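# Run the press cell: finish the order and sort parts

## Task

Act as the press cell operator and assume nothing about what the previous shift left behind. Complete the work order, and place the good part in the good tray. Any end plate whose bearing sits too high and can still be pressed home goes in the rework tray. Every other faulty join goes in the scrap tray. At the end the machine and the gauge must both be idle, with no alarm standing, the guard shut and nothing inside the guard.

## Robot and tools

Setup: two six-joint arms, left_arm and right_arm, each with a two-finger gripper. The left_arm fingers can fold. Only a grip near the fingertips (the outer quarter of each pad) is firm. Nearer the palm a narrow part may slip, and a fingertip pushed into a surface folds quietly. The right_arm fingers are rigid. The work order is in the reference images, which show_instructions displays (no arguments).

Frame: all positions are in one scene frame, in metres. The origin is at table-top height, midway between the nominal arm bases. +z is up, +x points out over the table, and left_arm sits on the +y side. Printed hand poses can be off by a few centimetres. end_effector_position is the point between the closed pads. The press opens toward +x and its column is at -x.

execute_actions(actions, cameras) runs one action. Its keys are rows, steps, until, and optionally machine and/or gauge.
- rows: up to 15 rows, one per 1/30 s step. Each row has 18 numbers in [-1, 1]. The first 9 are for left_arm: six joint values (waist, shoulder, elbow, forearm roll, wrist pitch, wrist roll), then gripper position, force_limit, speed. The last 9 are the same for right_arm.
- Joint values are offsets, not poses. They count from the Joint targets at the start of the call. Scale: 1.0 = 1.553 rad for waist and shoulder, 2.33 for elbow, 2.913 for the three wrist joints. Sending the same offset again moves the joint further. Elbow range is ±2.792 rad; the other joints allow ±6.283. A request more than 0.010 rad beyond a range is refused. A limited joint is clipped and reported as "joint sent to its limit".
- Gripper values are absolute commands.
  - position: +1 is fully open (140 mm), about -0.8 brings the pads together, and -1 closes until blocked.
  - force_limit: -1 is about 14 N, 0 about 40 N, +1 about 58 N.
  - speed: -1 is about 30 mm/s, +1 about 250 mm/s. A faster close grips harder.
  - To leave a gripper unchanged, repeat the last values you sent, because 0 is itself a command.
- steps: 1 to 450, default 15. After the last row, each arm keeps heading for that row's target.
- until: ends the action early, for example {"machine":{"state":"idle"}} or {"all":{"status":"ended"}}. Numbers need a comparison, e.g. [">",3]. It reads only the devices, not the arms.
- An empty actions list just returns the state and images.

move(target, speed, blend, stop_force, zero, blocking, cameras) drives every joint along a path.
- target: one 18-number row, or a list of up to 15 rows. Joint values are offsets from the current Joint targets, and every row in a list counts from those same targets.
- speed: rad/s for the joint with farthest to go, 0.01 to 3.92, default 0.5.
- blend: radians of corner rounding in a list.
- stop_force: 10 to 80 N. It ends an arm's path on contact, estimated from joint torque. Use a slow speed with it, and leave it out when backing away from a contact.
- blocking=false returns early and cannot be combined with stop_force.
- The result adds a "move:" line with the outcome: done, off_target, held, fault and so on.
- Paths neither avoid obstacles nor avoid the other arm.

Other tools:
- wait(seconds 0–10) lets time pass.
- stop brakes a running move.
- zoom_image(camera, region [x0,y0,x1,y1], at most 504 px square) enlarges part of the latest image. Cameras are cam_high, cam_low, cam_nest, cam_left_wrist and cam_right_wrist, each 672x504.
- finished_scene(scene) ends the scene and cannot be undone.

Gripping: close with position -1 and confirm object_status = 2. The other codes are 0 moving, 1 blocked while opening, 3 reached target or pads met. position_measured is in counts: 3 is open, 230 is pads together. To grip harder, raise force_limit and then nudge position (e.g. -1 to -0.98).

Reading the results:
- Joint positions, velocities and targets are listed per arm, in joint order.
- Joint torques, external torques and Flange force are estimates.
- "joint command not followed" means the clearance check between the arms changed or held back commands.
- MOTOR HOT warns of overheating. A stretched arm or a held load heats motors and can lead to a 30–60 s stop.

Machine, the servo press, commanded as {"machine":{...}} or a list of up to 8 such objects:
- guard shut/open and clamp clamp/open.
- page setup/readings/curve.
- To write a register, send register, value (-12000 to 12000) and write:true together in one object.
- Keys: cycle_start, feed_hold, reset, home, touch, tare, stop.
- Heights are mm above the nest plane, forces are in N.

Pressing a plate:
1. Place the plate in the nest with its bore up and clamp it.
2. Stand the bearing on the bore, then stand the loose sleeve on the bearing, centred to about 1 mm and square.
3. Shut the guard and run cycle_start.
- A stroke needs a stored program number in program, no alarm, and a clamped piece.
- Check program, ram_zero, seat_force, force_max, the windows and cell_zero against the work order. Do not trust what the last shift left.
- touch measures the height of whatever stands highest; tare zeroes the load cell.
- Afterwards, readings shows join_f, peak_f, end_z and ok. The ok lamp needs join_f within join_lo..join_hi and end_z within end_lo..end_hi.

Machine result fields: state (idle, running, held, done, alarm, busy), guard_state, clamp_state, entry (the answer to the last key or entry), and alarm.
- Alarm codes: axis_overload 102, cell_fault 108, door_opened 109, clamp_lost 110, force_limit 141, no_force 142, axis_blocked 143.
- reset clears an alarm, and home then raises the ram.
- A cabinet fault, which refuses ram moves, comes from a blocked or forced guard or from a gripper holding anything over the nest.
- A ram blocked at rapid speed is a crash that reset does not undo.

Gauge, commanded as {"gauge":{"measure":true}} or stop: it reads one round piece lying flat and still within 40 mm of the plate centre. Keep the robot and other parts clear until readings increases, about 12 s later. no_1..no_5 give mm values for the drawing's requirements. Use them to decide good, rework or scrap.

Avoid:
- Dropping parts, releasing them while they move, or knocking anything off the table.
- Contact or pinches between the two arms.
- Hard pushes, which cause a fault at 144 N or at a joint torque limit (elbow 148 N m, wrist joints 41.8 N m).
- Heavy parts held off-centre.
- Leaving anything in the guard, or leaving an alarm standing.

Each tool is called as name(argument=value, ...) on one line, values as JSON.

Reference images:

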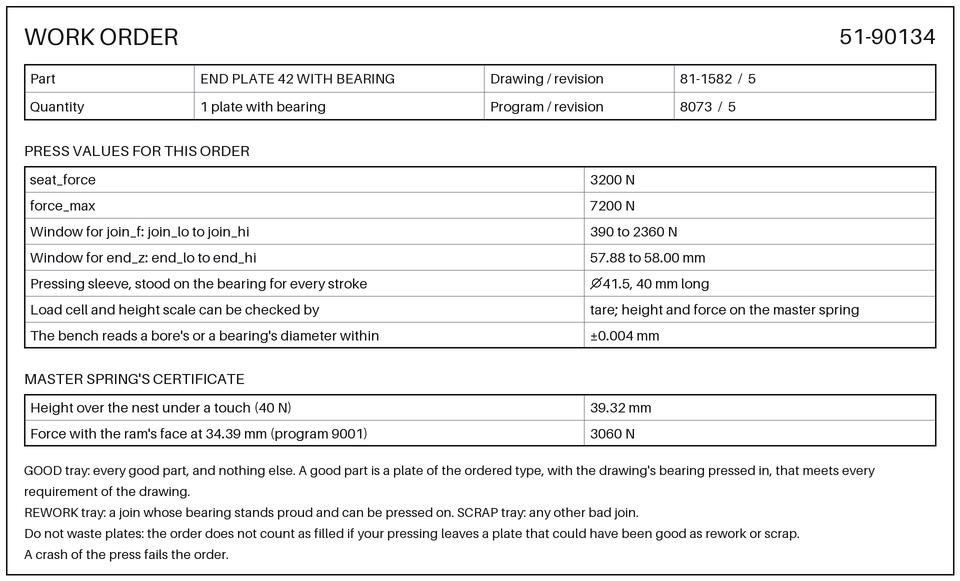

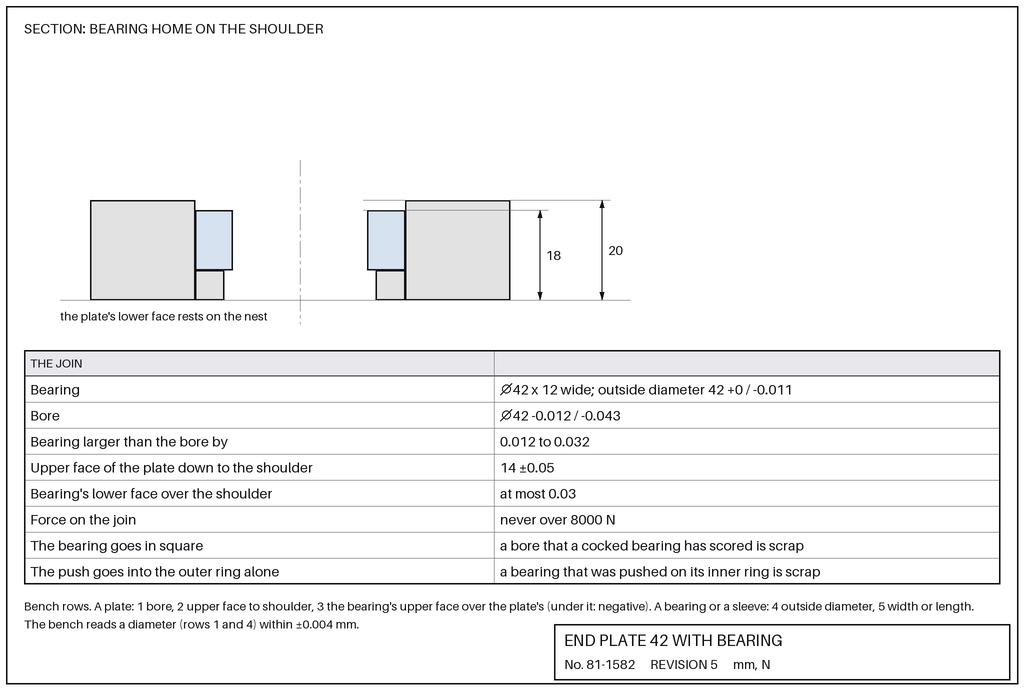

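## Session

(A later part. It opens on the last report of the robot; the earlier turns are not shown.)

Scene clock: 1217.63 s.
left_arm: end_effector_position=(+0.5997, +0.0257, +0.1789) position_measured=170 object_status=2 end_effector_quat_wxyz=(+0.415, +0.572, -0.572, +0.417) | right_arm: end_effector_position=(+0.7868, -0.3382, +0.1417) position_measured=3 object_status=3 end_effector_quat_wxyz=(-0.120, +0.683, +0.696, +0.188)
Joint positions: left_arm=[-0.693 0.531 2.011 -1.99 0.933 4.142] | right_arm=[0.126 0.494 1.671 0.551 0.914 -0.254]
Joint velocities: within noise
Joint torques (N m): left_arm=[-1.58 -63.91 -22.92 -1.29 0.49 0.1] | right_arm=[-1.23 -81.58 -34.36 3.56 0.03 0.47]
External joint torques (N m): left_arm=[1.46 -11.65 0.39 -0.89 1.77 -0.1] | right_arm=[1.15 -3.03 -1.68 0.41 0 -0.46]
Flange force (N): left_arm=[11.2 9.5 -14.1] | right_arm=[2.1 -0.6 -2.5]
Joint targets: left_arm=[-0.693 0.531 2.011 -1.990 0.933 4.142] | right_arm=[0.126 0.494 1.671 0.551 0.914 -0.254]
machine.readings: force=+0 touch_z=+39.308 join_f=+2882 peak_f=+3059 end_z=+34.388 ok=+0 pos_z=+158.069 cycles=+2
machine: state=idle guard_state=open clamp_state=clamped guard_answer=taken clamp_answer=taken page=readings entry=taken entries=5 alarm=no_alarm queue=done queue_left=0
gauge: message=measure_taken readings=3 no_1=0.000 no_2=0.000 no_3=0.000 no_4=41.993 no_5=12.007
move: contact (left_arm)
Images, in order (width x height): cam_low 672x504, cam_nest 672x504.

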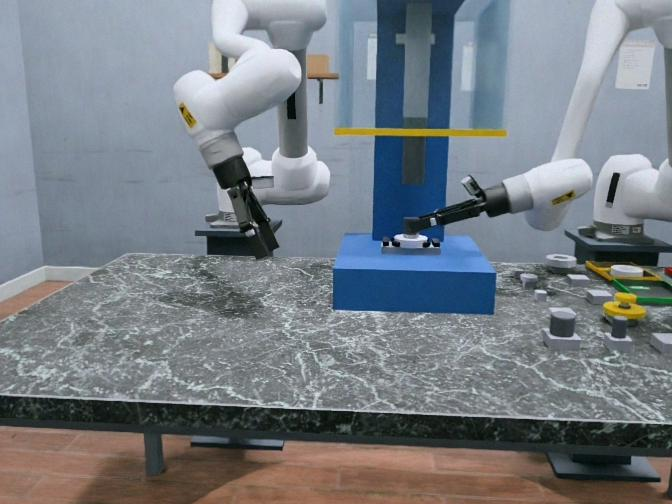

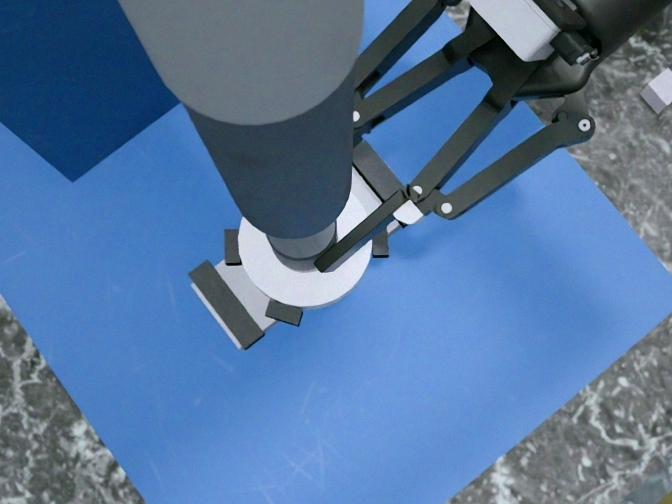

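move(target=[[0,-0.0014,-0.0001,0.0006,-0.0003,-0.0010,-1,0,-1,0,0,0,0,0,0,1,1,1],[0.0003,-0.0017,0.0002,0.0008,-0.0001,-0.0011,-1,0,-1,0,0,0,0,0,0,1,1,1]], speed=0.02, cameras=[])

move(target=[0,0.0030,0.0003,-0.0013,0.0008,0.0021,-1,0,-1,0,0,0,0,0,0,1,1,1], speed=0.01, stop_force=10, cameras=["cam_nest","cam_low"])

zoom_image(camera="cam_nest", region=[260, 220, 350, 285])

move(target=[0,-0.0005,0,0.0002,-0.0001,-0.0004,-1,0,-1,0,0,0,0,0,0,1,1,1], speed=0.01, cameras=[])

Scene clock: 1226.27 s.
left_arm: end_effector_position=(+0.5994, +0.0261, +0.1804) position_measured=170 object_status=2 end_effector_quat_wxyz=(+0.416, +0.572, -0.572, +0.417) | right_arm: end_effector_position=(+0.7868, -0.3382, +0.1417) position_measured=3 object_status=3 end_effector_quat_wxyz=(-0.120, +0.683, +0.696, +0.188)
Joint positions: left_arm=[-0.693 0.528 2.012 -1.988 0.932 4.139] | right_arm=[0.126 0.494 1.671 0.551 0.914 -0.254]
Joint velocities: within noise
Joint torques (N m): left_arm=[-0.4 -73.67 -25.5 -2.55 3.54 -0.08] | right_arm=[-1.22 -81.93 -34.42 3.47 -0.02 0.51]
External joint torques (N m): left_arm=[0.33 -1.8 2.81 0.36 -1.28 0.08] | right_arm=[1.14 -2.78 -1.64 0.5 0.05 -0.51]
Flange force (N): left_arm=[1.7 5.5 -4.8] | right_arm=[2.0 -0.3 -2.3]
Joint targets: left_arm=[-0.692 0.528 2.012 -1.988 0.932 4.139] | right_arm=[0.126 0.494 1.671 0.551 0.914 -0.254]
machine.readings: force=+0 touch_z=+39.308 join_f=+2882 peak_f=+3059 end_z=+34.388 ok=+0 pos_z=+158.069 cycles=+2
machine: state=idle guard_state=open clamp_state=clamped guard_answer=taken clamp_answer=taken page=readings entry=taken entries=5 alarm=no_alarm queue=done queue_left=0
gauge: message=measure_taken readings=3 no_1=0.000 no_2=0.000 no_3=0.000 no_4=41.993 no_5=12.007
move: done
No camera images: "cameras" was empty.

Scene clock: 1227.23 s.
left_arm: end_effector_position=(+0.5994, +0.0261, +0.1788) position_measured=170 object_status=2 end_effector_quat_wxyz=(+0.416, +0.571, -0.572, +0.417) | right_arm: end_effector_position=(+0.7868, -0.3382, +0.1417) position_measured=3 object_status=3 end_effector_quat_wxyz=(-0.120, +0.683, +0.696, +0.188)
Joint positions: left_arm=[-0.692 0.531 2.012 -1.99 0.934 4.143] | right_arm=[0.126 0.494 1.671 0.551 0.914 -0.254]
Joint velocities: within noise
Joint torques (N m): left_arm=[-1.59 -61.3 -22.93 -1.5 -0.79 0.12] | right_arm=[-0.95 -81.78 -34.45 3.48 -0.04 0.48]
External joint torques (N m): left_arm=[1.48 -13.98 0.66 -0.66 3.04 -0.12] | right_arm=[0.86 -2.9 -1.62 0.49 0.07 -0.47]
Flange force (N): left_arm=[13.0 11.2 -17.8] | right_arm=[1.7 -0.5 -2.6]
Joint targets: left_arm=[-0.692 0.531 2.012 -1.990 0.934 4.143] | right_arm=[0.126 0.494 1.671 0.551 0.914 -0.254]
machine.readings: force=+0 touch_z=+39.308 join_f=+2882 peak_f=+3059 end_z=+34.388 ok=+0 pos_z=+158.069 cycles=+2
machine: state=idle guard_state=open clamp_state=clamped guard_answer=taken clamp_answer=taken page=readings entry=taken entries=5 alarm=no_alarm queue=done queue_left=0
gauge: message=measure_taken readings=3 no_1=0.000 no_2=0.000 no_3=0.000 no_4=41.993 no_5=12.007
move: contact (left_arm)
Images, in order (width x height): cam_low 672x504, cam_nest 672x504.

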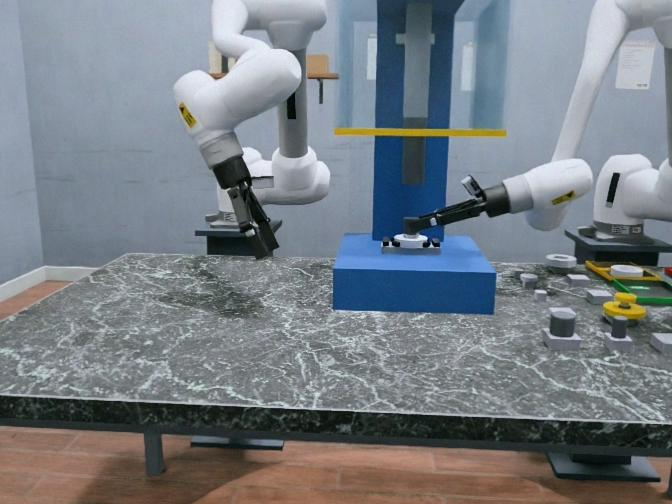

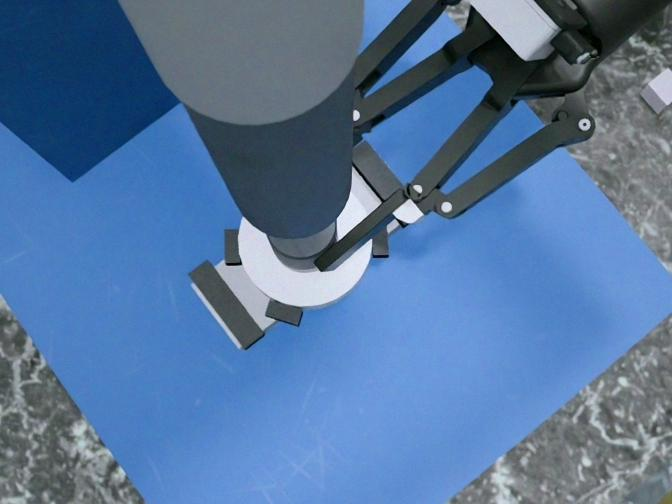

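Scaled by 5.600 from the camera's 672x504 image, which has a finer 960x720 frame.

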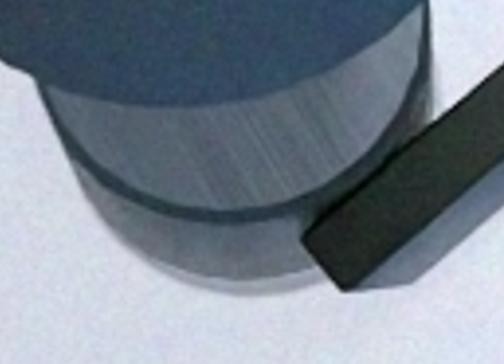

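Scene clock: 1227.93 s.
left_arm: end_effector_position=(+0.5994, +0.0262, +0.1792) position_measured=170 object_status=2 end_effector_quat_wxyz=(+0.416, +0.572, -0.572, +0.417) | right_arm: end_effector_position=(+0.7868, -0.3382, +0.1417) position_measured=3 object_status=3 end_effector_quat_wxyz=(-0.120, +0.683, +0.696, +0.188)
Joint positions: left_arm=[-0.692 0.53 2.012 -1.99 0.934 4.141] | right_arm=[0.126 0.494 1.671 0.551 0.914 -0.254]
Joint velocities: within noise
Joint torques (N m): left_arm=[0.25 -72.67 -25.8 -2.37 3.33 -0.11] | right_arm=[-0.8 -81.53 -34.41 3.49 -0.02 0.49]
External joint torques (N m): left_arm=[-0.32 -2.49 3.56 0.22 -1.08 0.11] | right_arm=[0.74 -2.93 -1.47 0.46 0.07 -0.49]
Flange force (N): left_arm=[2.0 8.1 -5.5] | right_arm=[1.5 -0.8 -2.7]
Joint targets: left_arm=[-0.692 0.530 2.012 -1.990 0.934 4.141] | right_arm=[0.126 0.494 1.671 0.551 0.914 -0.254]
machine.readings: force=+0 touch_z=+39.308 join_f=+2882 peak_f=+3059 end_z=+34.388 ok=+0 pos_z=+158.069 cycles=+2
machine: state=idle guard_state=open clamp_state=clamped guard_answer=taken clamp_answer=taken page=readings entry=taken entries=5 alarm=no_alarm queue=done queue_left=0
gauge: message=measure_taken readings=3 no_1=0.000 no_2=0.000 no_3=0.000 no_4=41.993 no_5=12.007
move: done
No camera images: "cameras" was empty.

Good. Release and retreat.

execute_actions(actions=[{"rows":[[0,0,0,0,0,0,0.1,0,0,0,0,0,0,0,0,1,1,1]],"steps":30}], cameras=[])

move(target=[[0.1146,-0.1114,0.0463,0.0806,0.0172,-0.0447,0.1,0,0,0,0,0,0,0,0,1,1,1],[0.5222,0.0226,-0.0841,0.2996,0.1171,-0.0773,0.1,0,0,0,0,0,0,0,0,1,1,1]], speed=[0.1,0.5], blend=[0.03,0], cameras=["cam_nest","cam_low"])

zoom_image(camera="cam_low", region=[398, 214, 428, 244])

zoom_image(camera="cam_nest", region=[260, 220, 350, 285])

Scene clock: 1235.63 s.
left_arm: end_effector_position=(+0.5994, +0.0262, +0.1793) position_measured=117 object_status=3 end_effector_quat_wxyz=(+0.416, +0.572, -0.572, +0.417) | right_arm: end_effector_position=(+0.7868, -0.3382, +0.1417) position_measured=3 object_status=3 end_effector_quat_wxyz=(-0.120, +0.683, +0.696, +0.188)
Joint positions: left_arm=[-0.692 0.53 2.012 -1.99 0.934 4.141] | right_arm=[0.126 0.494 1.671 0.551 0.914 -0.254]
Joint velocities: within noise
Joint torques (N m): left_arm=[0.04 -69.84 -24.24 -1.89 2.28 -0.12] | right_arm=[-1.37 -82.23 -34.34 3.5 0 0.5]
External joint torques (N m): left_arm=[-0.15 -5.52 1.92 -0.27 -0.04 0.12] | right_arm=[1.29 -2.41 -1.68 0.46 0.03 -0.5]
Flange force (N): left_arm=[5.2 8.3 -7.1] | right_arm=[2.1 0.2 -1.8]
Joint targets: left_arm=[-0.692 0.530 2.012 -1.990 0.934 4.141] | right_arm=[0.126 0.494 1.671 0.551 0.914 -0.254]
machine.readings: force=+0 touch_z=+39.308 join_f=+2882 peak_f=+3059 end_z=+34.388 ok=+0 pos_z=+158.069 cycles=+2
machine: state=idle guard_state=open clamp_state=clamped guard_answer=taken clamp_answer=taken page=readings entry=taken entries=5 alarm=no_alarm queue=done queue_left=0
gauge: message=measure_taken readings=3 no_1=0.000 no_2=0.000 no_3=0.000 no_4=41.993 no_5=12.007
No camera images: "cameras" was empty.

Scene clock: 1239.67 s.
left_arm: end_effector_position=(+0.8002, +0.5496, +0.1600) position_measured=117 object_status=3 end_effector_quat_wxyz=(+0.353, +0.613, -0.612, +0.354) | right_arm: end_effector_position=(+0.7868, -0.3382, +0.1417) position_measured=3 object_status=3 end_effector_quat_wxyz=(-0.120, +0.683, +0.696, +0.188)
Joint positions: left_arm=[0.119 0.565 1.816 -1.117 1.275 3.916] | right_arm=[0.126 0.494 1.671 0.551 0.914 -0.254]
Joint velocities: within noise
Joint torques (N m): left_arm=[0.57 -76.25 -27.71 -0.02 1.83 -0.1] | right_arm=[-0.85 -81.68 -34.3 3.5 0 0.41]
External joint torques (N m): left_arm=[-0.79 -5.87 1.49 -0.35 -0.13 0.1] | right_arm=[0.78 -3.1 -1.84 0.48 0.03 -0.4]
Flange force (N): left_arm=[6.9 9.8 -0.3] | right_arm=[1.9 -0.2 -2.9]
Joint targets: left_arm=[0.119 0.565 1.816 -1.117 1.275 3.916] | right_arm=[0.126 0.494 1.671 0.551 0.914 -0.254]
machine.readings: force=+0 touch_z=+39.308 join_f=+2882 peak_f=+3059 end_z=+34.388 ok=+0 pos_z=+158.069 cycles=+2
machine: state=idle guard_state=open clamp_state=clamped guard_answer=taken clamp_answer=taken page=readings entry=taken entries=5 alarm=no_alarm queue=done queue_left=0
gauge: message=measure_taken readings=3 no_1=0.000 no_2=0.000 no_3=0.000 no_4=41.993 no_5=12.007
move: done
Images, in order (width x height): cam_low 672x504, cam_nest 672x504.

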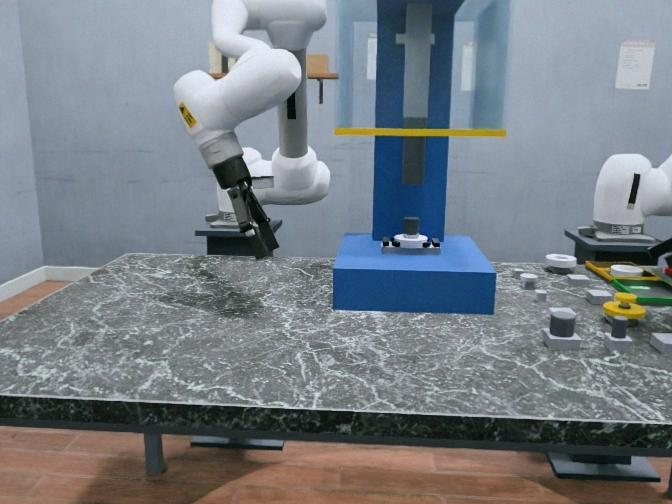

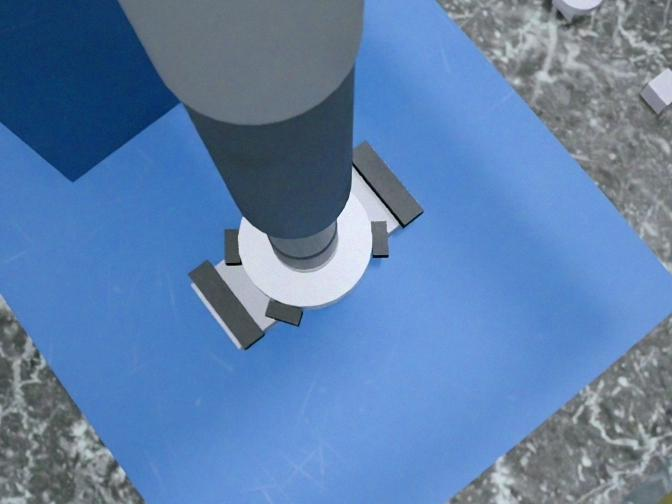

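Scaled by 16.800 from the camera's 672x504 image, which has a finer 960x720 frame.

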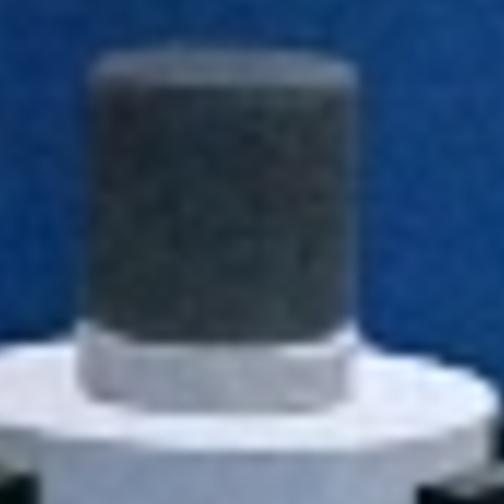

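Scaled by 5.600 from the camera's 672x504 image, which has a finer 960x720 frame.

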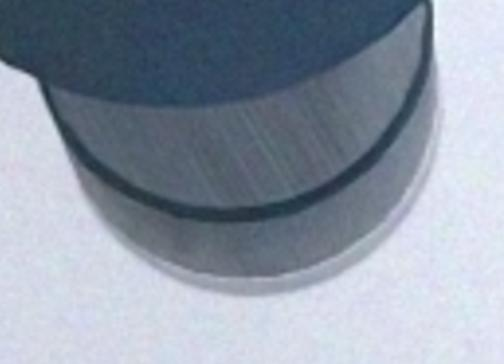

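execute_actions(actions=[{"machine":[{"guard":"shut"},{"touch":true}],"steps":450,"until":{"machine":{"queue":["!=","running"]}}}], cameras=["cam_nest","cam_low"])

zoom_image(camera="cam_low", region=[398, 214, 428, 244])

zoom_image(camera="cam_nest", region=[260, 220, 350, 285])

Scene clock: 1253.10 s.
left_arm: end_effector_position=(+0.8003, +0.5497, +0.1600) position_measured=117 object_status=3 end_effector_quat_wxyz=(+0.353, +0.613, -0.612, +0.354) | right_arm: end_effector_position=(+0.7868, -0.3382, +0.1417) position_measured=3 object_status=3 end_effector_quat_wxyz=(-0.120, +0.683, +0.696, +0.188)
Joint positions: left_arm=[0.119 0.565 1.816 -1.117 1.275 3.916] | right_arm=[0.126 0.494 1.671 0.551 0.914 -0.254]
Joint velocities: within noise
Joint torques (N m): left_arm=[0.2 -76.76 -27.81 -0.18 1.73 -0.11] | right_arm=[-1.45 -81.6 -34.26 3.47 -0.04 0.45]
External joint torques (N m): left_arm=[-0.28 -5.66 1.55 -0.17 -0.03 0.11] | right_arm=[1.36 -2.98 -1.79 0.5 0.08 -0.45]
Flange force (N): left_arm=[6.3 9.8 -1.1] | right_arm=[2.4 -0.2 -2.5]
Joint targets: left_arm=[0.119 0.565 1.816 -1.117 1.275 3.916] | right_arm=[0.126 0.494 1.671 0.551 0.914 -0.254]
Tool commands: left_gripper/position=+0.1 left_gripper/force_limit=+0.0 left_gripper/speed=+0.0 right_gripper/position=+1.0 right_gripper/force_limit=+1.0 right_gripper/speed=+1.0
machine.readings: force=+0 touch_z=+69.616 join_f=+2882 peak_f=+3059 end_z=+34.388 ok=+0 pos_z=+158.069 cycles=+2
machine: state=idle guard_state=shut clamp_state=clamped guard_answer=taken clamp_answer=taken page=readings entry=taken entries=6 alarm=no_alarm queue=done queue_left=0
gauge: message=measure_taken readings=3 no_1=0.000 no_2=0.000 no_3=0.000 no_4=41.993 no_5=12.007
Images, in order (width x height): cam_low 672x504, cam_nest 672x504.

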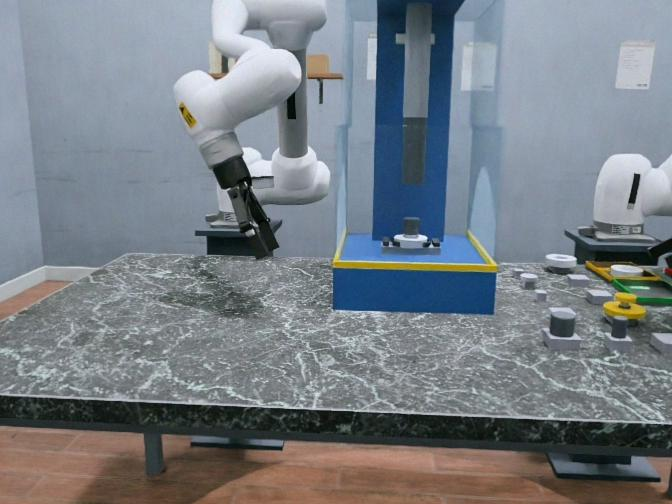

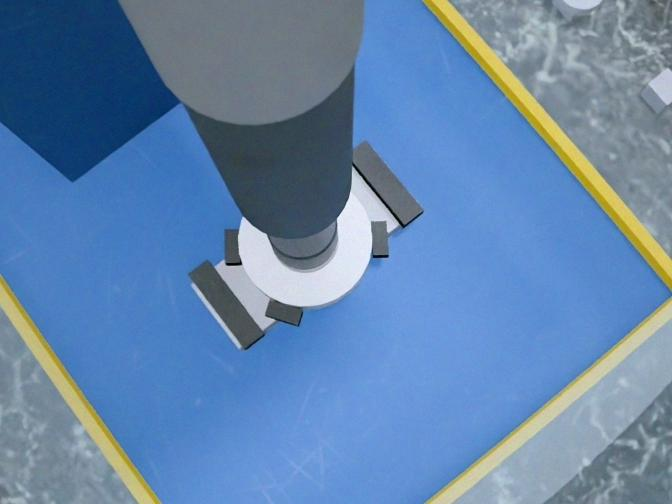

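Scaled by 16.800 from the camera's 672x504 image, which has a finer 960x720 frame.

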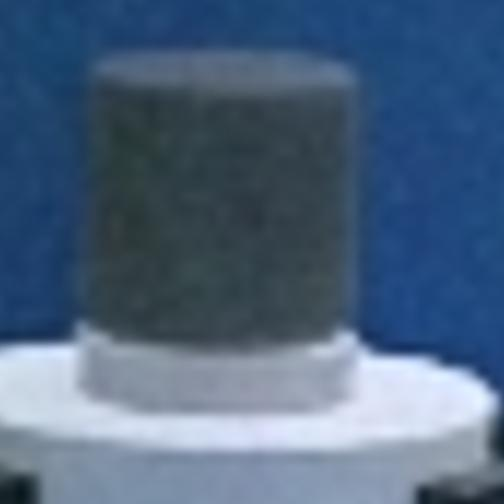

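Scaled by 5.600 from the camera's 672x504 image, which has a finer 960x720 frame.

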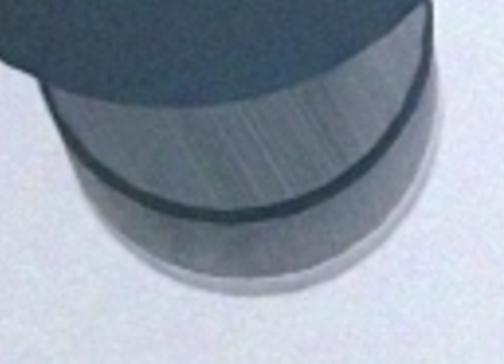

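execute_actions(actions=[{"machine":{"cycle_start":true},"steps":450,"until":{"machine":{"state":"done"}}}], cameras=["cam_low"])

Scene clock: 1262.10 s.
left_arm: end_effector_position=(+0.8003, +0.5497, +0.1600) position_measured=117 object_status=3 end_effector_quat_wxyz=(+0.353, +0.613, -0.612, +0.354) | right_arm: end_effector_position=(+0.7868, -0.3382, +0.1417) position_measured=3 object_status=3 end_effector_quat_wxyz=(-0.120, +0.683, +0.696, +0.188)
Joint positions: left_arm=[0.119 0.565 1.816 -1.117 1.275 3.916] | right_arm=[0.126 0.494 1.671 0.551 0.914 -0.254]
Joint velocities: within noise
Joint torques (N m): left_arm=[-0.38 -76.03 -27.68 -0.15 1.71 -0.06] | right_arm=[-1.08 -81.79 -34.37 3.43 -0.05 0.48]
External joint torques (N m): left_arm=[0.26 -6.45 1.44 -0.21 0 0.06] | right_arm=[0.95 -3.09 -1.94 0.57 0.07 -0.47]
Flange force (N): left_arm=[6.9 10.5 -2.2] | right_arm=[2.0 0.0 -2.8]
Joint targets: left_arm=[0.119 0.565 1.816 -1.117 1.275 3.916] | right_arm=[0.126 0.494 1.671 0.551 0.914 -0.254]
Tool commands: left_gripper/position=+0.1 left_gripper/force_limit=+0.0 left_gripper/speed=+0.0 right_gripper/position=+1.0 right_gripper/force_limit=+1.0 right_gripper/speed=+1.0
machine.readings: force=+0 touch_z=+69.616 join_f=+905 peak_f=+3547 end_z=+57.934 ok=+1 pos_z=+158.069 cycles=+3
machine: state=done guard_state=shut clamp_state=clamped guard_answer=taken clamp_answer=taken page=readings entry=taken entries=7 alarm=no_alarm queue=done queue_left=0
gauge: message=measure_taken readings=3 no_1=0.000 no_2=0.000 no_3=0.000 no_4=41.993 no_5=12.007
Images, in order (width x height): cam_low 672x504.

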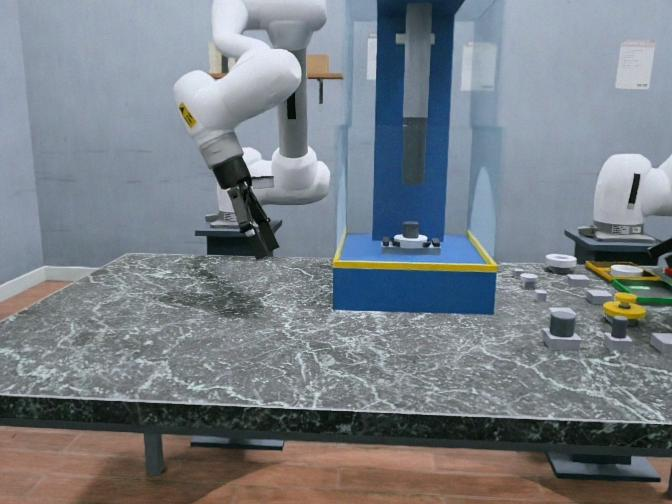

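execute_actions(actions=[{"machine":{"guard":"open"},"steps":75,"until":{"machine":{"guard_state":"open"}}}], cameras=[])

move(target=[[-0.4076,-0.1339,0.1305,-0.2190,-0.0999,0.0326,0.1,0,0,0,0,0,0,0,0,1,1,1],[-0.5243,-0.0012,0.0861,-0.3180,-0.1037,0.0958,0.1,0,0,0,0,0,0,0,0,1,1,1],[-0.5243,-0.0012,0.0861,-0.3180,-0.1037,0.0958,-1,0,-1,0,0,0,0,0,0,1,1,1]], speed=[0.5,0.12,0.1], blend=[0.03,0,0], cameras=["cam_low","cam_left_wrist"])

Scene clock: 1270.40 s.
left_arm: end_effector_position=(+0.8003, +0.5497, +0.1600) position_measured=117 object_status=3 end_effector_quat_wxyz=(+0.353, +0.613, -0.612, +0.354) | right_arm: end_effector_position=(+0.7868, -0.3382, +0.1417) position_measured=3 object_status=3 end_effector_quat_wxyz=(-0.120, +0.683, +0.696, +0.188)
Joint positions: left_arm=[0.119 0.565 1.816 -1.117 1.275 3.916] | right_arm=[0.126 0.494 1.671 0.551 0.914 -0.254]
Joint velocities: within noise
Joint torques (N m): left_arm=[-0.02 -75.81 -27.79 -0.16 1.71 -0.13] | right_arm=[-1.32 -81.69 -34.33 3.49 -0.03 0.44]
External joint torques (N m): left_arm=[-0.08 -6.58 1.51 -0.21 -0.01 0.13] | right_arm=[1.27 -3.1 -1.81 0.49 0.06 -0.43]
Flange force (N): left_arm=[7.2 10.8 -1.8] | right_arm=[2.4 -0.3 -2.6]
Joint targets: left_arm=[0.119 0.565 1.816 -1.117 1.275 3.916] | right_arm=[0.126 0.494 1.671 0.551 0.914 -0.254]
Tool commands: left_gripper/position=+0.1 left_gripper/force_limit=+0.0 left_gripper/speed=+0.0 right_gripper/position=+1.0 right_gripper/force_limit=+1.0 right_gripper/speed=+1.0
machine.readings: force=+0 touch_z=+69.616 join_f=+905 peak_f=+3547 end_z=+57.934 ok=+1 pos_z=+158.069 cycles=+3
machine: state=done guard_state=open clamp_state=clamped guard_answer=taken clamp_answer=taken page=readings entry=taken entries=7 alarm=no_alarm queue=running queue_left=0
gauge: message=measure_taken readings=3 no_1=0.000 no_2=0.000 no_3=0.000 no_4=41.993 no_5=12.007
No camera images: "cameras" was empty.

Scene clock: 1276.10 s.
left_arm: end_effector_position=(+0.5999, +0.0215, +0.1670) position_measured=170 object_status=0 end_effector_quat_wxyz=(+0.424, +0.567, -0.563, +0.427) | right_arm: end_effector_position=(+0.7868, -0.3382, +0.1417) position_measured=3 object_status=3 end_effector_quat_wxyz=(-0.120, +0.683, +0.696, +0.188)
Joint positions: left_arm=[-0.696 0.563 2.017 -2.043 0.973 4.195] | right_arm=[0.126 0.494 1.671 0.551 0.914 -0.254]
Joint velocities: within noise
Joint torques (N m): left_arm=[2.45 -64.92 -31.19 -5.15 -1.75 0.05] | right_arm=[-1.3 -81.88 -34.1 3.44 -0.04 0.48]
External joint torques (N m): left_arm=[-2.46 -12.39 9.98 2.97 4.12 -0.05] | right_arm=[1.21 -2.74 -1.9 0.52 0.08 -0.48]
Flange force (N): left_arm=[10.3 23.0 -26.1] | right_arm=[2.2 0.3 -2.3]
Joint targets: left_arm=[-0.696 0.563 2.017 -2.043 0.973 4.195] | right_arm=[0.126 0.494 1.671 0.551 0.914 -0.254]
machine.readings: force=+0 touch_z=+69.616 join_f=+905 peak_f=+3547 end_z=+57.934 ok=+1 pos_z=+158.069 cycles=+3
machine: state=done guard_state=open clamp_state=clamped guard_answer=taken clamp_answer=taken page=readings entry=taken entries=7 alarm=no_alarm queue=done queue_left=0
gauge: message=measure_taken readings=3 no_1=0.000 no_2=0.000 no_3=0.000 no_4=41.993 no_5=12.007
move: done
Images, in order (width x height): cam_low 672x504, cam_left_wrist 672x504.

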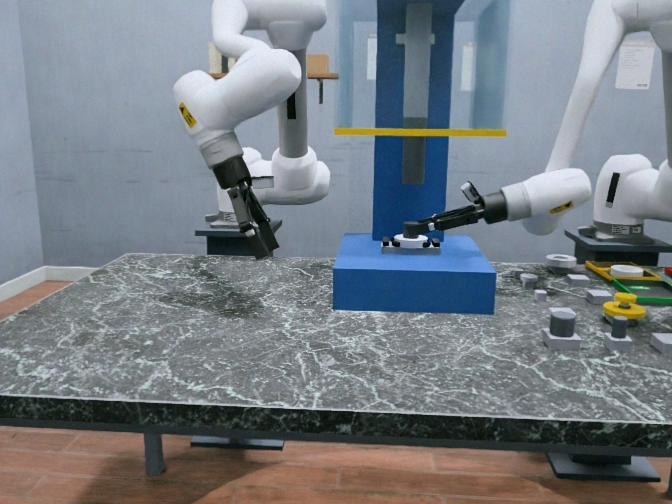

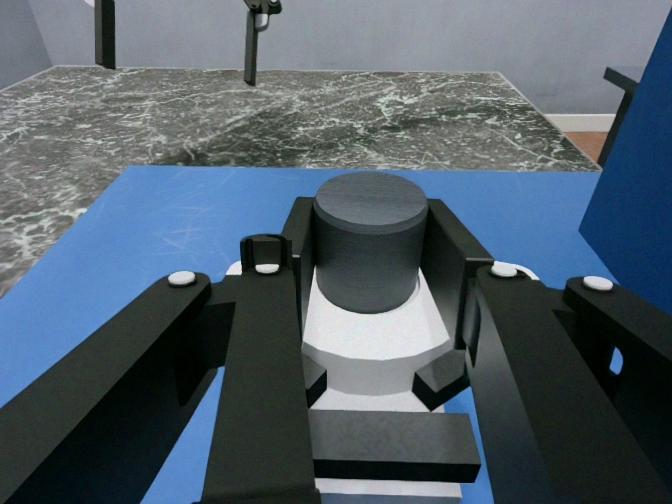

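move(target=[[0,-0.0184,-0.0024,0.0088,-0.0048,-0.0136,-1,0,-1,0,0,0,0,0,0,1,1,1],[0.1174,-0.1327,0.0435,0.0990,0.0034,-0.0631,-1,0,-1,0,0,0,0,0,0,1,1,1],[0.5306,-0.1361,0.0669,0.0423,-0.0209,-0.0339,-1,0,-1,0,0,0,0,0,0,1,1,1],[0.4299,0.0872,0.0094,-0.0666,0.0024,0.0638,-1,0,-1,0,0,0,0,0,0,1,1,1]], speed=[0.05,0.2,0.4,0.25], blend=[0.005,0.02,0.02,0], cameras=["cam_left_wrist","cam_nest"])

move(target=[0,0.0216,-0.0013,-0.0054,0.0065,0.0098,-1,0,-1,0,0,0,0,0,0,1,1,1], speed=0.015, stop_force=10, cameras=["cam_left_wrist"])

Scene clock: 1286.90 s.
left_arm: end_effector_position=(+0.9354, +0.5128, +0.0654) position_measured=170 object_status=2 end_effector_quat_wxyz=(+0.223, +0.749, -0.308, +0.543) | right_arm: end_effector_position=(+0.7868, -0.3382, +0.1417) position_measured=3 object_status=3 end_effector_quat_wxyz=(-0.120, +0.683, +0.696, +0.188)
Joint positions: left_arm=[-0.028 0.699 2.039 -2.237 0.98 4.381] | right_arm=[0.126 0.494 1.671 0.551 0.914 -0.254]
Joint velocities: within noise
Joint torques (N m): left_arm=[0.23 -80.63 -19.46 -1.85 3.93 -0.08] | right_arm=[-0.83 -81.5 -34.22 3.48 -0.06 0.49]
External joint torques (N m): left_arm=[-0.29 -2.62 3.93 0.06 -1.39 0.08] | right_arm=[0.75 -3.23 -1.87 0.5 0.09 -0.49]
Flange force (N): left_arm=[4.2 7.1 -6.9] | right_arm=[1.8 -0.3 -3.1]
Joint targets: left_arm=[-0.028 0.699 2.039 -2.237 0.980 4.381] | right_arm=[0.126 0.494 1.671 0.551 0.914 -0.254]
machine.readings: force=+0 touch_z=+69.616 join_f=+905 peak_f=+3547 end_z=+57.934 ok=+1 pos_z=+158.069 cycles=+3
machine: state=done guard_state=open clamp_state=clamped guard_answer=taken clamp_answer=taken page=readings entry=taken entries=7 alarm=no_alarm queue=done queue_left=0
gauge: message=measure_taken readings=3 no_1=0.000 no_2=0.000 no_3=0.000 no_4=41.993 no_5=12.007
move: done
Images, in order (width x height): cam_nest 672x504, cam_left_wrist 672x504.

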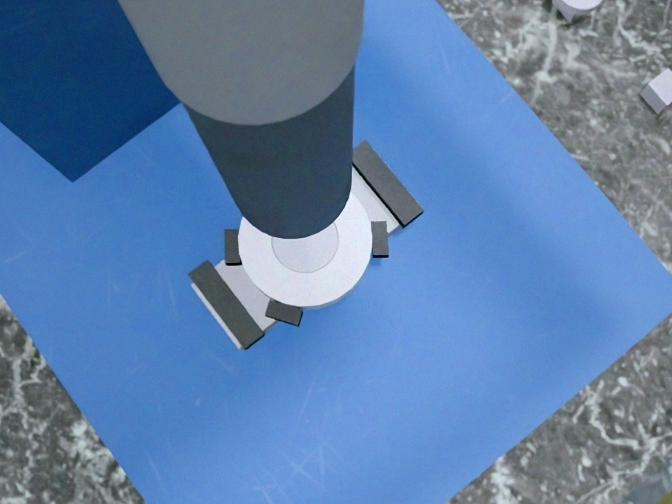

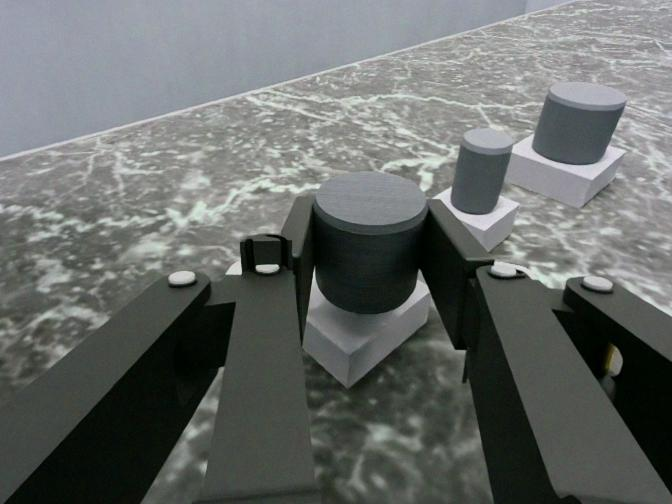

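Scene clock: 1289.33 s.
left_arm: end_effector_position=(+0.9355, +0.5127, +0.0520) position_measured=170 object_status=2 end_effector_quat_wxyz=(+0.224, +0.748, -0.308, +0.543) | right_arm: end_effector_position=(+0.7868, -0.3382, +0.1417) position_measured=3 object_status=3 end_effector_quat_wxyz=(-0.120, +0.683, +0.696, +0.188)
Joint positions: left_arm=[-0.028 0.721 2.037 -2.248 0.993 4.4] | right_arm=[0.126 0.494 1.671 0.551 0.914 -0.254]
Joint velocities: within noise
Joint torques (N m): left_arm=[-2.18 -65.64 -16.12 -1.5 -2.16 -0.06] | right_arm=[-1.09 -82.31 -34.36 3.48 -0.01 0.5]
External joint torques (N m): left_arm=[2.14 -18.5 1.36 -0.22 4.72 0.06] | right_arm=[1.02 -2.5 -1.82 0.51 0.04 -0.49]
Flange force (N): left_arm=[19.9 10.2 -24.3] | right_arm=[1.8 0.4 -2.1]
Joint targets: left_arm=[-0.028 0.721 2.037 -2.248 0.993 4.400] | right_arm=[0.126 0.494 1.671 0.551 0.914 -0.254]
machine.readings: force=+0 touch_z=+69.616 join_f=+905 peak_f=+3547 end_z=+57.934 ok=+1 pos_z=+158.069 cycles=+3
machine: state=done guard_state=open clamp_state=clamped guard_answer=taken clamp_answer=taken page=readings entry=taken entries=7 alarm=no_alarm queue=done queue_left=0
gauge: message=measure_taken readings=3 no_1=0.000 no_2=0.000 no_3=0.000 no_4=41.993 no_5=12.007
move: contact (left_arm); left_arm: the shoulder is farthest, 0.011 rad from its target
Images, in order (width x height): cam_left_wrist 672x504.

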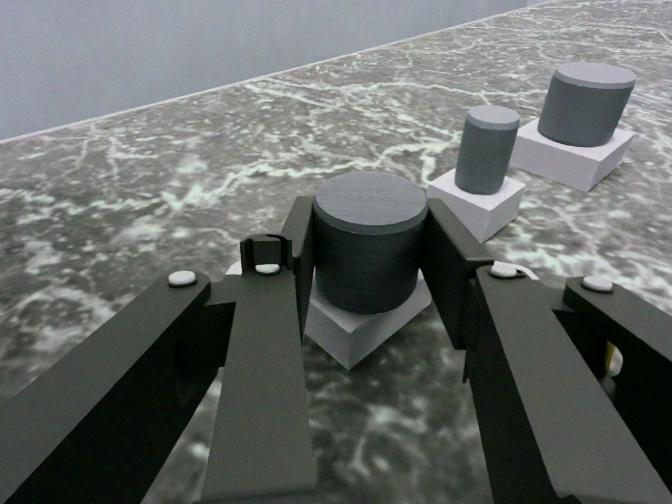

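move(target=[[0,-0.0007,0,0.0002,-0.0002,-0.0003,-1,0,-1,0,0,0,0,0,0,1,1,1],[0,-0.0007,0,0.0002,-0.0002,-0.0003,0.1,0,0,0,0,0,0,0,0,1,1,1],[0.0551,-0.1106,0.0354,0.0543,-0.0180,-0.0420,0.1,0,0,0,0,0,0,0,0,1,1,1],[0.1005,-0.2376,0.0584,0.1126,-0.0275,-0.1047,0.1,0,0,0,0,0,0,0,0,1,1,1],[-0.2756,-0.3142,0.0258,0.2763,-0.0316,-0.2290,0.5,0,0,0,0,0,0,0,0,1,1,1]], speed=[0.02,0.1,0.12,0.35,0.5], blend=[0,0,0.02,0.05,0], cameras=["cam_low"])

execute_actions(actions=[{"machine":{"clamp":"open"},"rows":[[-0.1848,0.1470,-0.0677,-0.0946,-0.0688,0.0345,0.5,0,0,0,0,0,0,0,0,1,1,1]],"steps":60}], cameras=[])

Scene clock: 1306.40 s.
left_arm: end_effector_position=(+0.6016, +0.2189, +0.2602) position_measured=66 object_status=0 end_effector_quat_wxyz=(+0.353, +0.613, -0.611, +0.355) | right_arm: end_effector_position=(+0.7868, -0.3382, +0.1417) position_measured=3 object_status=3 end_effector_quat_wxyz=(-0.120, +0.683, +0.696, +0.188)
Joint positions: left_arm=[-0.456 0.233 2.097 -1.443 0.901 3.733] | right_arm=[0.126 0.494 1.671 0.551 0.914 -0.254]
Joint velocities: within noise
Joint torques (N m): left_arm=[0.55 -49.06 -30.75 -0.97 1.3 -0.12] | right_arm=[-0.88 -81.93 -34.26 3.5 0.01 0.5]
External joint torques (N m): left_arm=[-0.61 -4.18 1.76 -0.21 0.05 0.12] | right_arm=[0.82 -2.82 -1.81 0.48 0.03 -0.49]
Flange force (N): left_arm=[1.8 8.9 -3.7] | right_arm=[1.7 0.0 -2.5]
Joint targets: left_arm=[-0.456 0.233 2.097 -1.443 0.901 3.733] | right_arm=[0.126 0.494 1.671 0.551 0.914 -0.254]
machine.readings: force=+0 touch_z=+69.616 join_f=+905 peak_f=+3547 end_z=+57.934 ok=+1 pos_z=+158.069 cycles=+3
machine: state=done guard_state=open clamp_state=clamped guard_answer=taken clamp_answer=taken page=readings entry=taken entries=7 alarm=no_alarm queue=done queue_left=0
gauge: message=measure_taken readings=3 no_1=0.000 no_2=0.000 no_3=0.000 no_4=41.993 no_5=12.007
move: done
Images, in order (width x height): cam_low 672x504.

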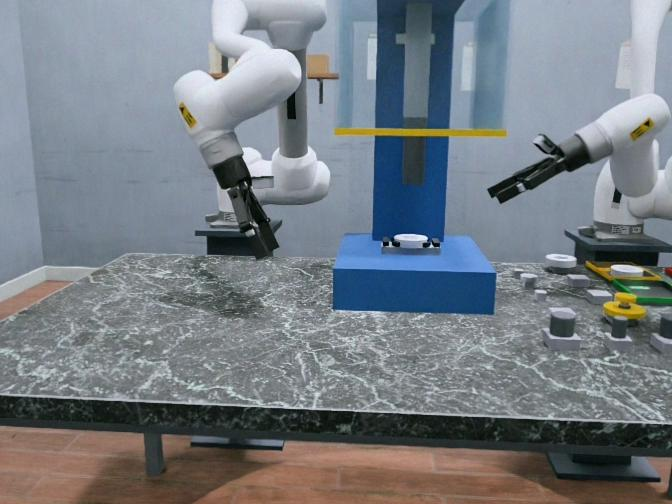

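Scene clock: 1308.60 s.
left_arm: end_effector_position=(+0.5990, +0.0128, +0.1844) position_measured=66 object_status=3 end_effector_quat_wxyz=(+0.352, +0.613, -0.612, +0.355) | right_arm: end_effector_position=(+0.7868, -0.3382, +0.1417) position_measured=3 object_status=3 end_effector_quat_wxyz=(-0.120, +0.683, +0.696, +0.188)
Joint positions: left_arm=[-0.743 0.462 1.939 -1.719 0.7 3.834] | right_arm=[0.126 0.494 1.671 0.551 0.914 -0.254]
Joint velocities: within noise
Joint torques (N m): left_arm=[-0.09 -68.35 -28.71 -1.4 1.52 -0.08] | right_arm=[-1.25 -81.55 -34.3 3.54 -0.01 0.51]
External joint torques (N m): left_arm=[-0.06 -5.41 1.43 -0.25 0.03 0.09] | right_arm=[1.17 -3.09 -1.78 0.44 0.05 -0.51]
Flange force (N): left_arm=[1.9 7.7 -7.8] | right_arm=[2.2 -0.4 -2.6]
Joint targets: left_arm=[-0.743 0.462 1.939 -1.719 0.700 3.834] | right_arm=[0.126 0.494 1.671 0.551 0.914 -0.254]
machine.readings: force=+0 touch_z=+69.616 join_f=+905 peak_f=+3547 end_z=+57.934 ok=+1 pos_z=+158.069 cycles=+3
machine: state=idle guard_state=open clamp_state=open guard_answer=taken clamp_answer=taken page=readings entry=taken entries=7 alarm=no_alarm queue=done queue_left=0
gauge: message=measure_taken readings=3 no_1=0.000 no_2=0.000 no_3=0.000 no_4=41.993 no_5=12.007
No camera images: "cameras" was empty.

move(target=[[-0.0006,0.0339,0.0063,-0.0266,0.0046,0.0352,0.5,0,0,0,0,0,0,0,0,1,1,1],[-0.0006,0.0339,0.0063,-0.0266,0.0046,0.0352,-1,0,-1,0,0,0,0,0,0,1,1,1],[0,0,0,0,0,0,-1,0,-1,0,0,0,0,0,0,1,1,1],[0.1848,-0.1470,0.0677,0.0946,0.0688,-0.0345,-1,0,-1,0,0,0,0,0,0,1,1,1],[0.4873,-0.2149,0.1970,-0.4785,-0.0920,0.2949,-1,0,-1,0,0,0,0,0,0,1,1,1]], speed=[0.08,0.1,0.08,0.3,0.6], blend=[0,0,0.01,0.05,0], cameras=["cam_left_wrist"])

move(target=[-0.0253,0.2222,-0.0771,-0.0234,0.0568,0.0134,-1,0,-1,0,0,0,0,0,0,1,1,1], speed=0.3, cameras=[])

move(target=[-0.0114,0.0567,0.0018,-0.0070,0.0321,0.0016,-1,0,-1,0,0,0,0,0,0,1,1,1], speed=0.03, stop_force=12, cameras=["cam_left_wrist"])

Scene clock: 1324.87 s.
left_arm: end_effector_position=(+0.7809, +0.7583, +0.2006) position_measured=104 object_status=2 end_effector_quat_wxyz=(-0.001, +0.866, +0.002, +0.500) | right_arm: end_effector_position=(+0.7868, -0.3382, +0.1417) position_measured=3 object_status=3 end_effector_quat_wxyz=(-0.120, +0.683, +0.696, +0.188)
Joint positions: left_arm=[0.014 0.128 2.398 -3.112 0.432 4.693] | right_arm=[0.126 0.494 1.671 0.551 0.914 -0.254]
Joint velocities: within noise
Joint torques (N m): left_arm=[0.38 -38.62 -30.34 -2.25 3.42 -0.07] | right_arm=[-1.26 -81.55 -34.45 3.44 0.01 0.48]
External joint torques (N m): left_arm=[-0.42 -1.78 3.4 -0.29 -0.99 0.07] | right_arm=[1.19 -3.23 -1.69 0.54 0.02 -0.48]
Flange force (N): left_arm=[-0.8 3.6 -8.7] | right_arm=[2.2 -0.8 -2.7]
Joint targets: left_arm=[0.014 0.128 2.398 -3.113 0.432 4.693] | right_arm=[0.126 0.494 1.671 0.551 0.914 -0.254]
machine.readings: force=+0 touch_z=+69.616 join_f=+905 peak_f=+3547 end_z=+57.934 ok=+1 pos_z=+158.069 cycles=+3
machine: state=idle guard_state=open clamp_state=open guard_answer=taken clamp_answer=taken page=readings entry=taken entries=7 alarm=no_alarm queue=done queue_left=0
gauge: message=measure_taken readings=3 no_1=0.000 no_2=0.000 no_3=0.000 no_4=41.993 no_5=12.007
move: done
Images, in order (width x height): cam_left_wrist 672x504.

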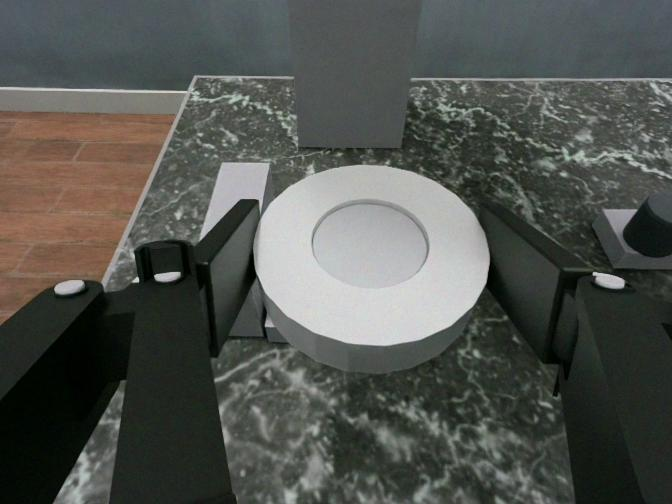

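Scene clock: 1326.43 s.
left_arm: end_effector_position=(+0.9060, +0.7399, +0.0906) position_measured=104 object_status=2 end_effector_quat_wxyz=(-0.001, +0.866, +0.002, +0.500) | right_arm: end_effector_position=(+0.7868, -0.3382, +0.1417) position_measured=3 object_status=3 end_effector_quat_wxyz=(-0.120, +0.683, +0.696, +0.188)
Joint positions: left_arm=[-0.025 0.473 2.218 -3.181 0.598 4.732] | right_arm=[0.126 0.494 1.671 0.551 0.914 -0.254]
Joint velocities: within noise
Joint torques (N m): left_arm=[0.33 -66.58 -24.35 -1.65 3.41 -0.15] | right_arm=[-1.52 -81.31 -34.32 3.56 0.01 0.47]
External joint torques (N m): left_arm=[-0.35 -2.33 3.1 -0.24 -0.96 0.15] | right_arm=[1.43 -3.45 -1.76 0.41 0.02 -0.47]
Flange force (N): left_arm=[1.4 1.8 -8.9] | right_arm=[2.6 -0.9 -2.9]
Joint targets: left_arm=[-0.025 0.473 2.218 -3.181 0.598 4.732] | right_arm=[0.126 0.494 1.671 0.551 0.914 -0.254]
machine.readings: force=+0 touch_z=+69.616 join_f=+905 peak_f=+3547 end_z=+57.934 ok=+1 pos_z=+158.069 cycles=+3
machine: state=idle guard_state=open clamp_state=open guard_answer=taken clamp_answer=taken page=readings entry=taken entries=7 alarm=no_alarm queue=done queue_left=0
gauge: message=measure_taken readings=3 no_1=0.000 no_2=0.000 no_3=0.000 no_4=41.993 no_5=12.007
move: done
No camera images: "cameras" was empty.

Scene clock: 1330.00 s.
left_arm: end_effector_position=(+0.9068, +0.7318, +0.0495) position_measured=104 object_status=2 end_effector_quat_wxyz=(-0.001, +0.865, +0.002, +0.501) | right_arm: end_effector_position=(+0.7868, -0.3382, +0.1417) position_measured=3 object_status=3 end_effector_quat_wxyz=(-0.120, +0.683, +0.696, +0.188)
Joint positions: left_arm=[-0.041 0.55 2.222 -3.199 0.68 4.736] | right_arm=[0.126 0.494 1.671 0.551 0.914 -0.254]
Joint velocities: within noise
Joint torques (N m): left_arm=[-2.78 -54.73 -15.86 -0.78 -1.76 -0.76] | right_arm=[-0.97 -81.75 -34.18 3.49 0.03 0.51]
External joint torques (N m): left_arm=[2.7 -18.04 -1.89 -0.73 4.18 0.76] | right_arm=[0.86 -3 -2.01 0.5 0 -0.51]
Flange force (N): left_arm=[15.8 -1.9 -25.6] | right_arm=[1.9 0.2 -2.7]
Joint targets: left_arm=[-0.041 0.550 2.222 -3.199 0.680 4.736] | right_arm=[0.126 0.494 1.671 0.551 0.914 -0.254]
machine.readings: force=+0 touch_z=+69.616 join_f=+905 peak_f=+3547 end_z=+57.934 ok=+1 pos_z=+158.069 cycles=+3
machine: state=idle guard_state=open clamp_state=open guard_answer=taken clamp_answer=taken page=readings entry=taken entries=7 alarm=no_alarm queue=done queue_left=0
gauge: message=measure_taken readings=3 no_1=0.000 no_2=0.000 no_3=0.000 no_4=41.993 no_5=12.007
move: contact (left_arm); left_arm: the shoulder is farthest, 0.011 rad from its target
Images, in order (width x height): cam_left_wrist 672x504.

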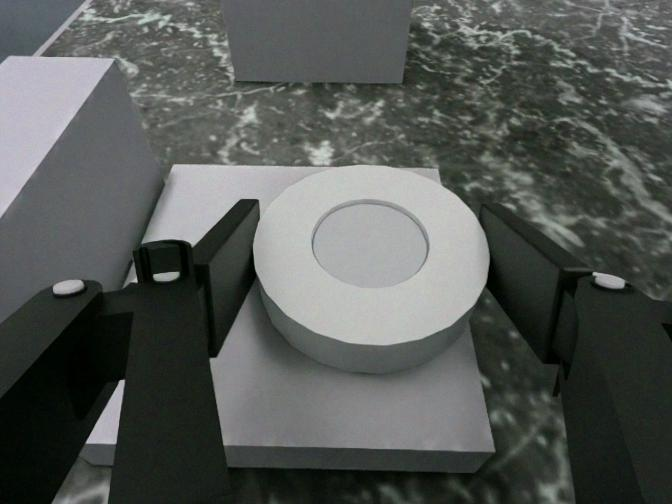

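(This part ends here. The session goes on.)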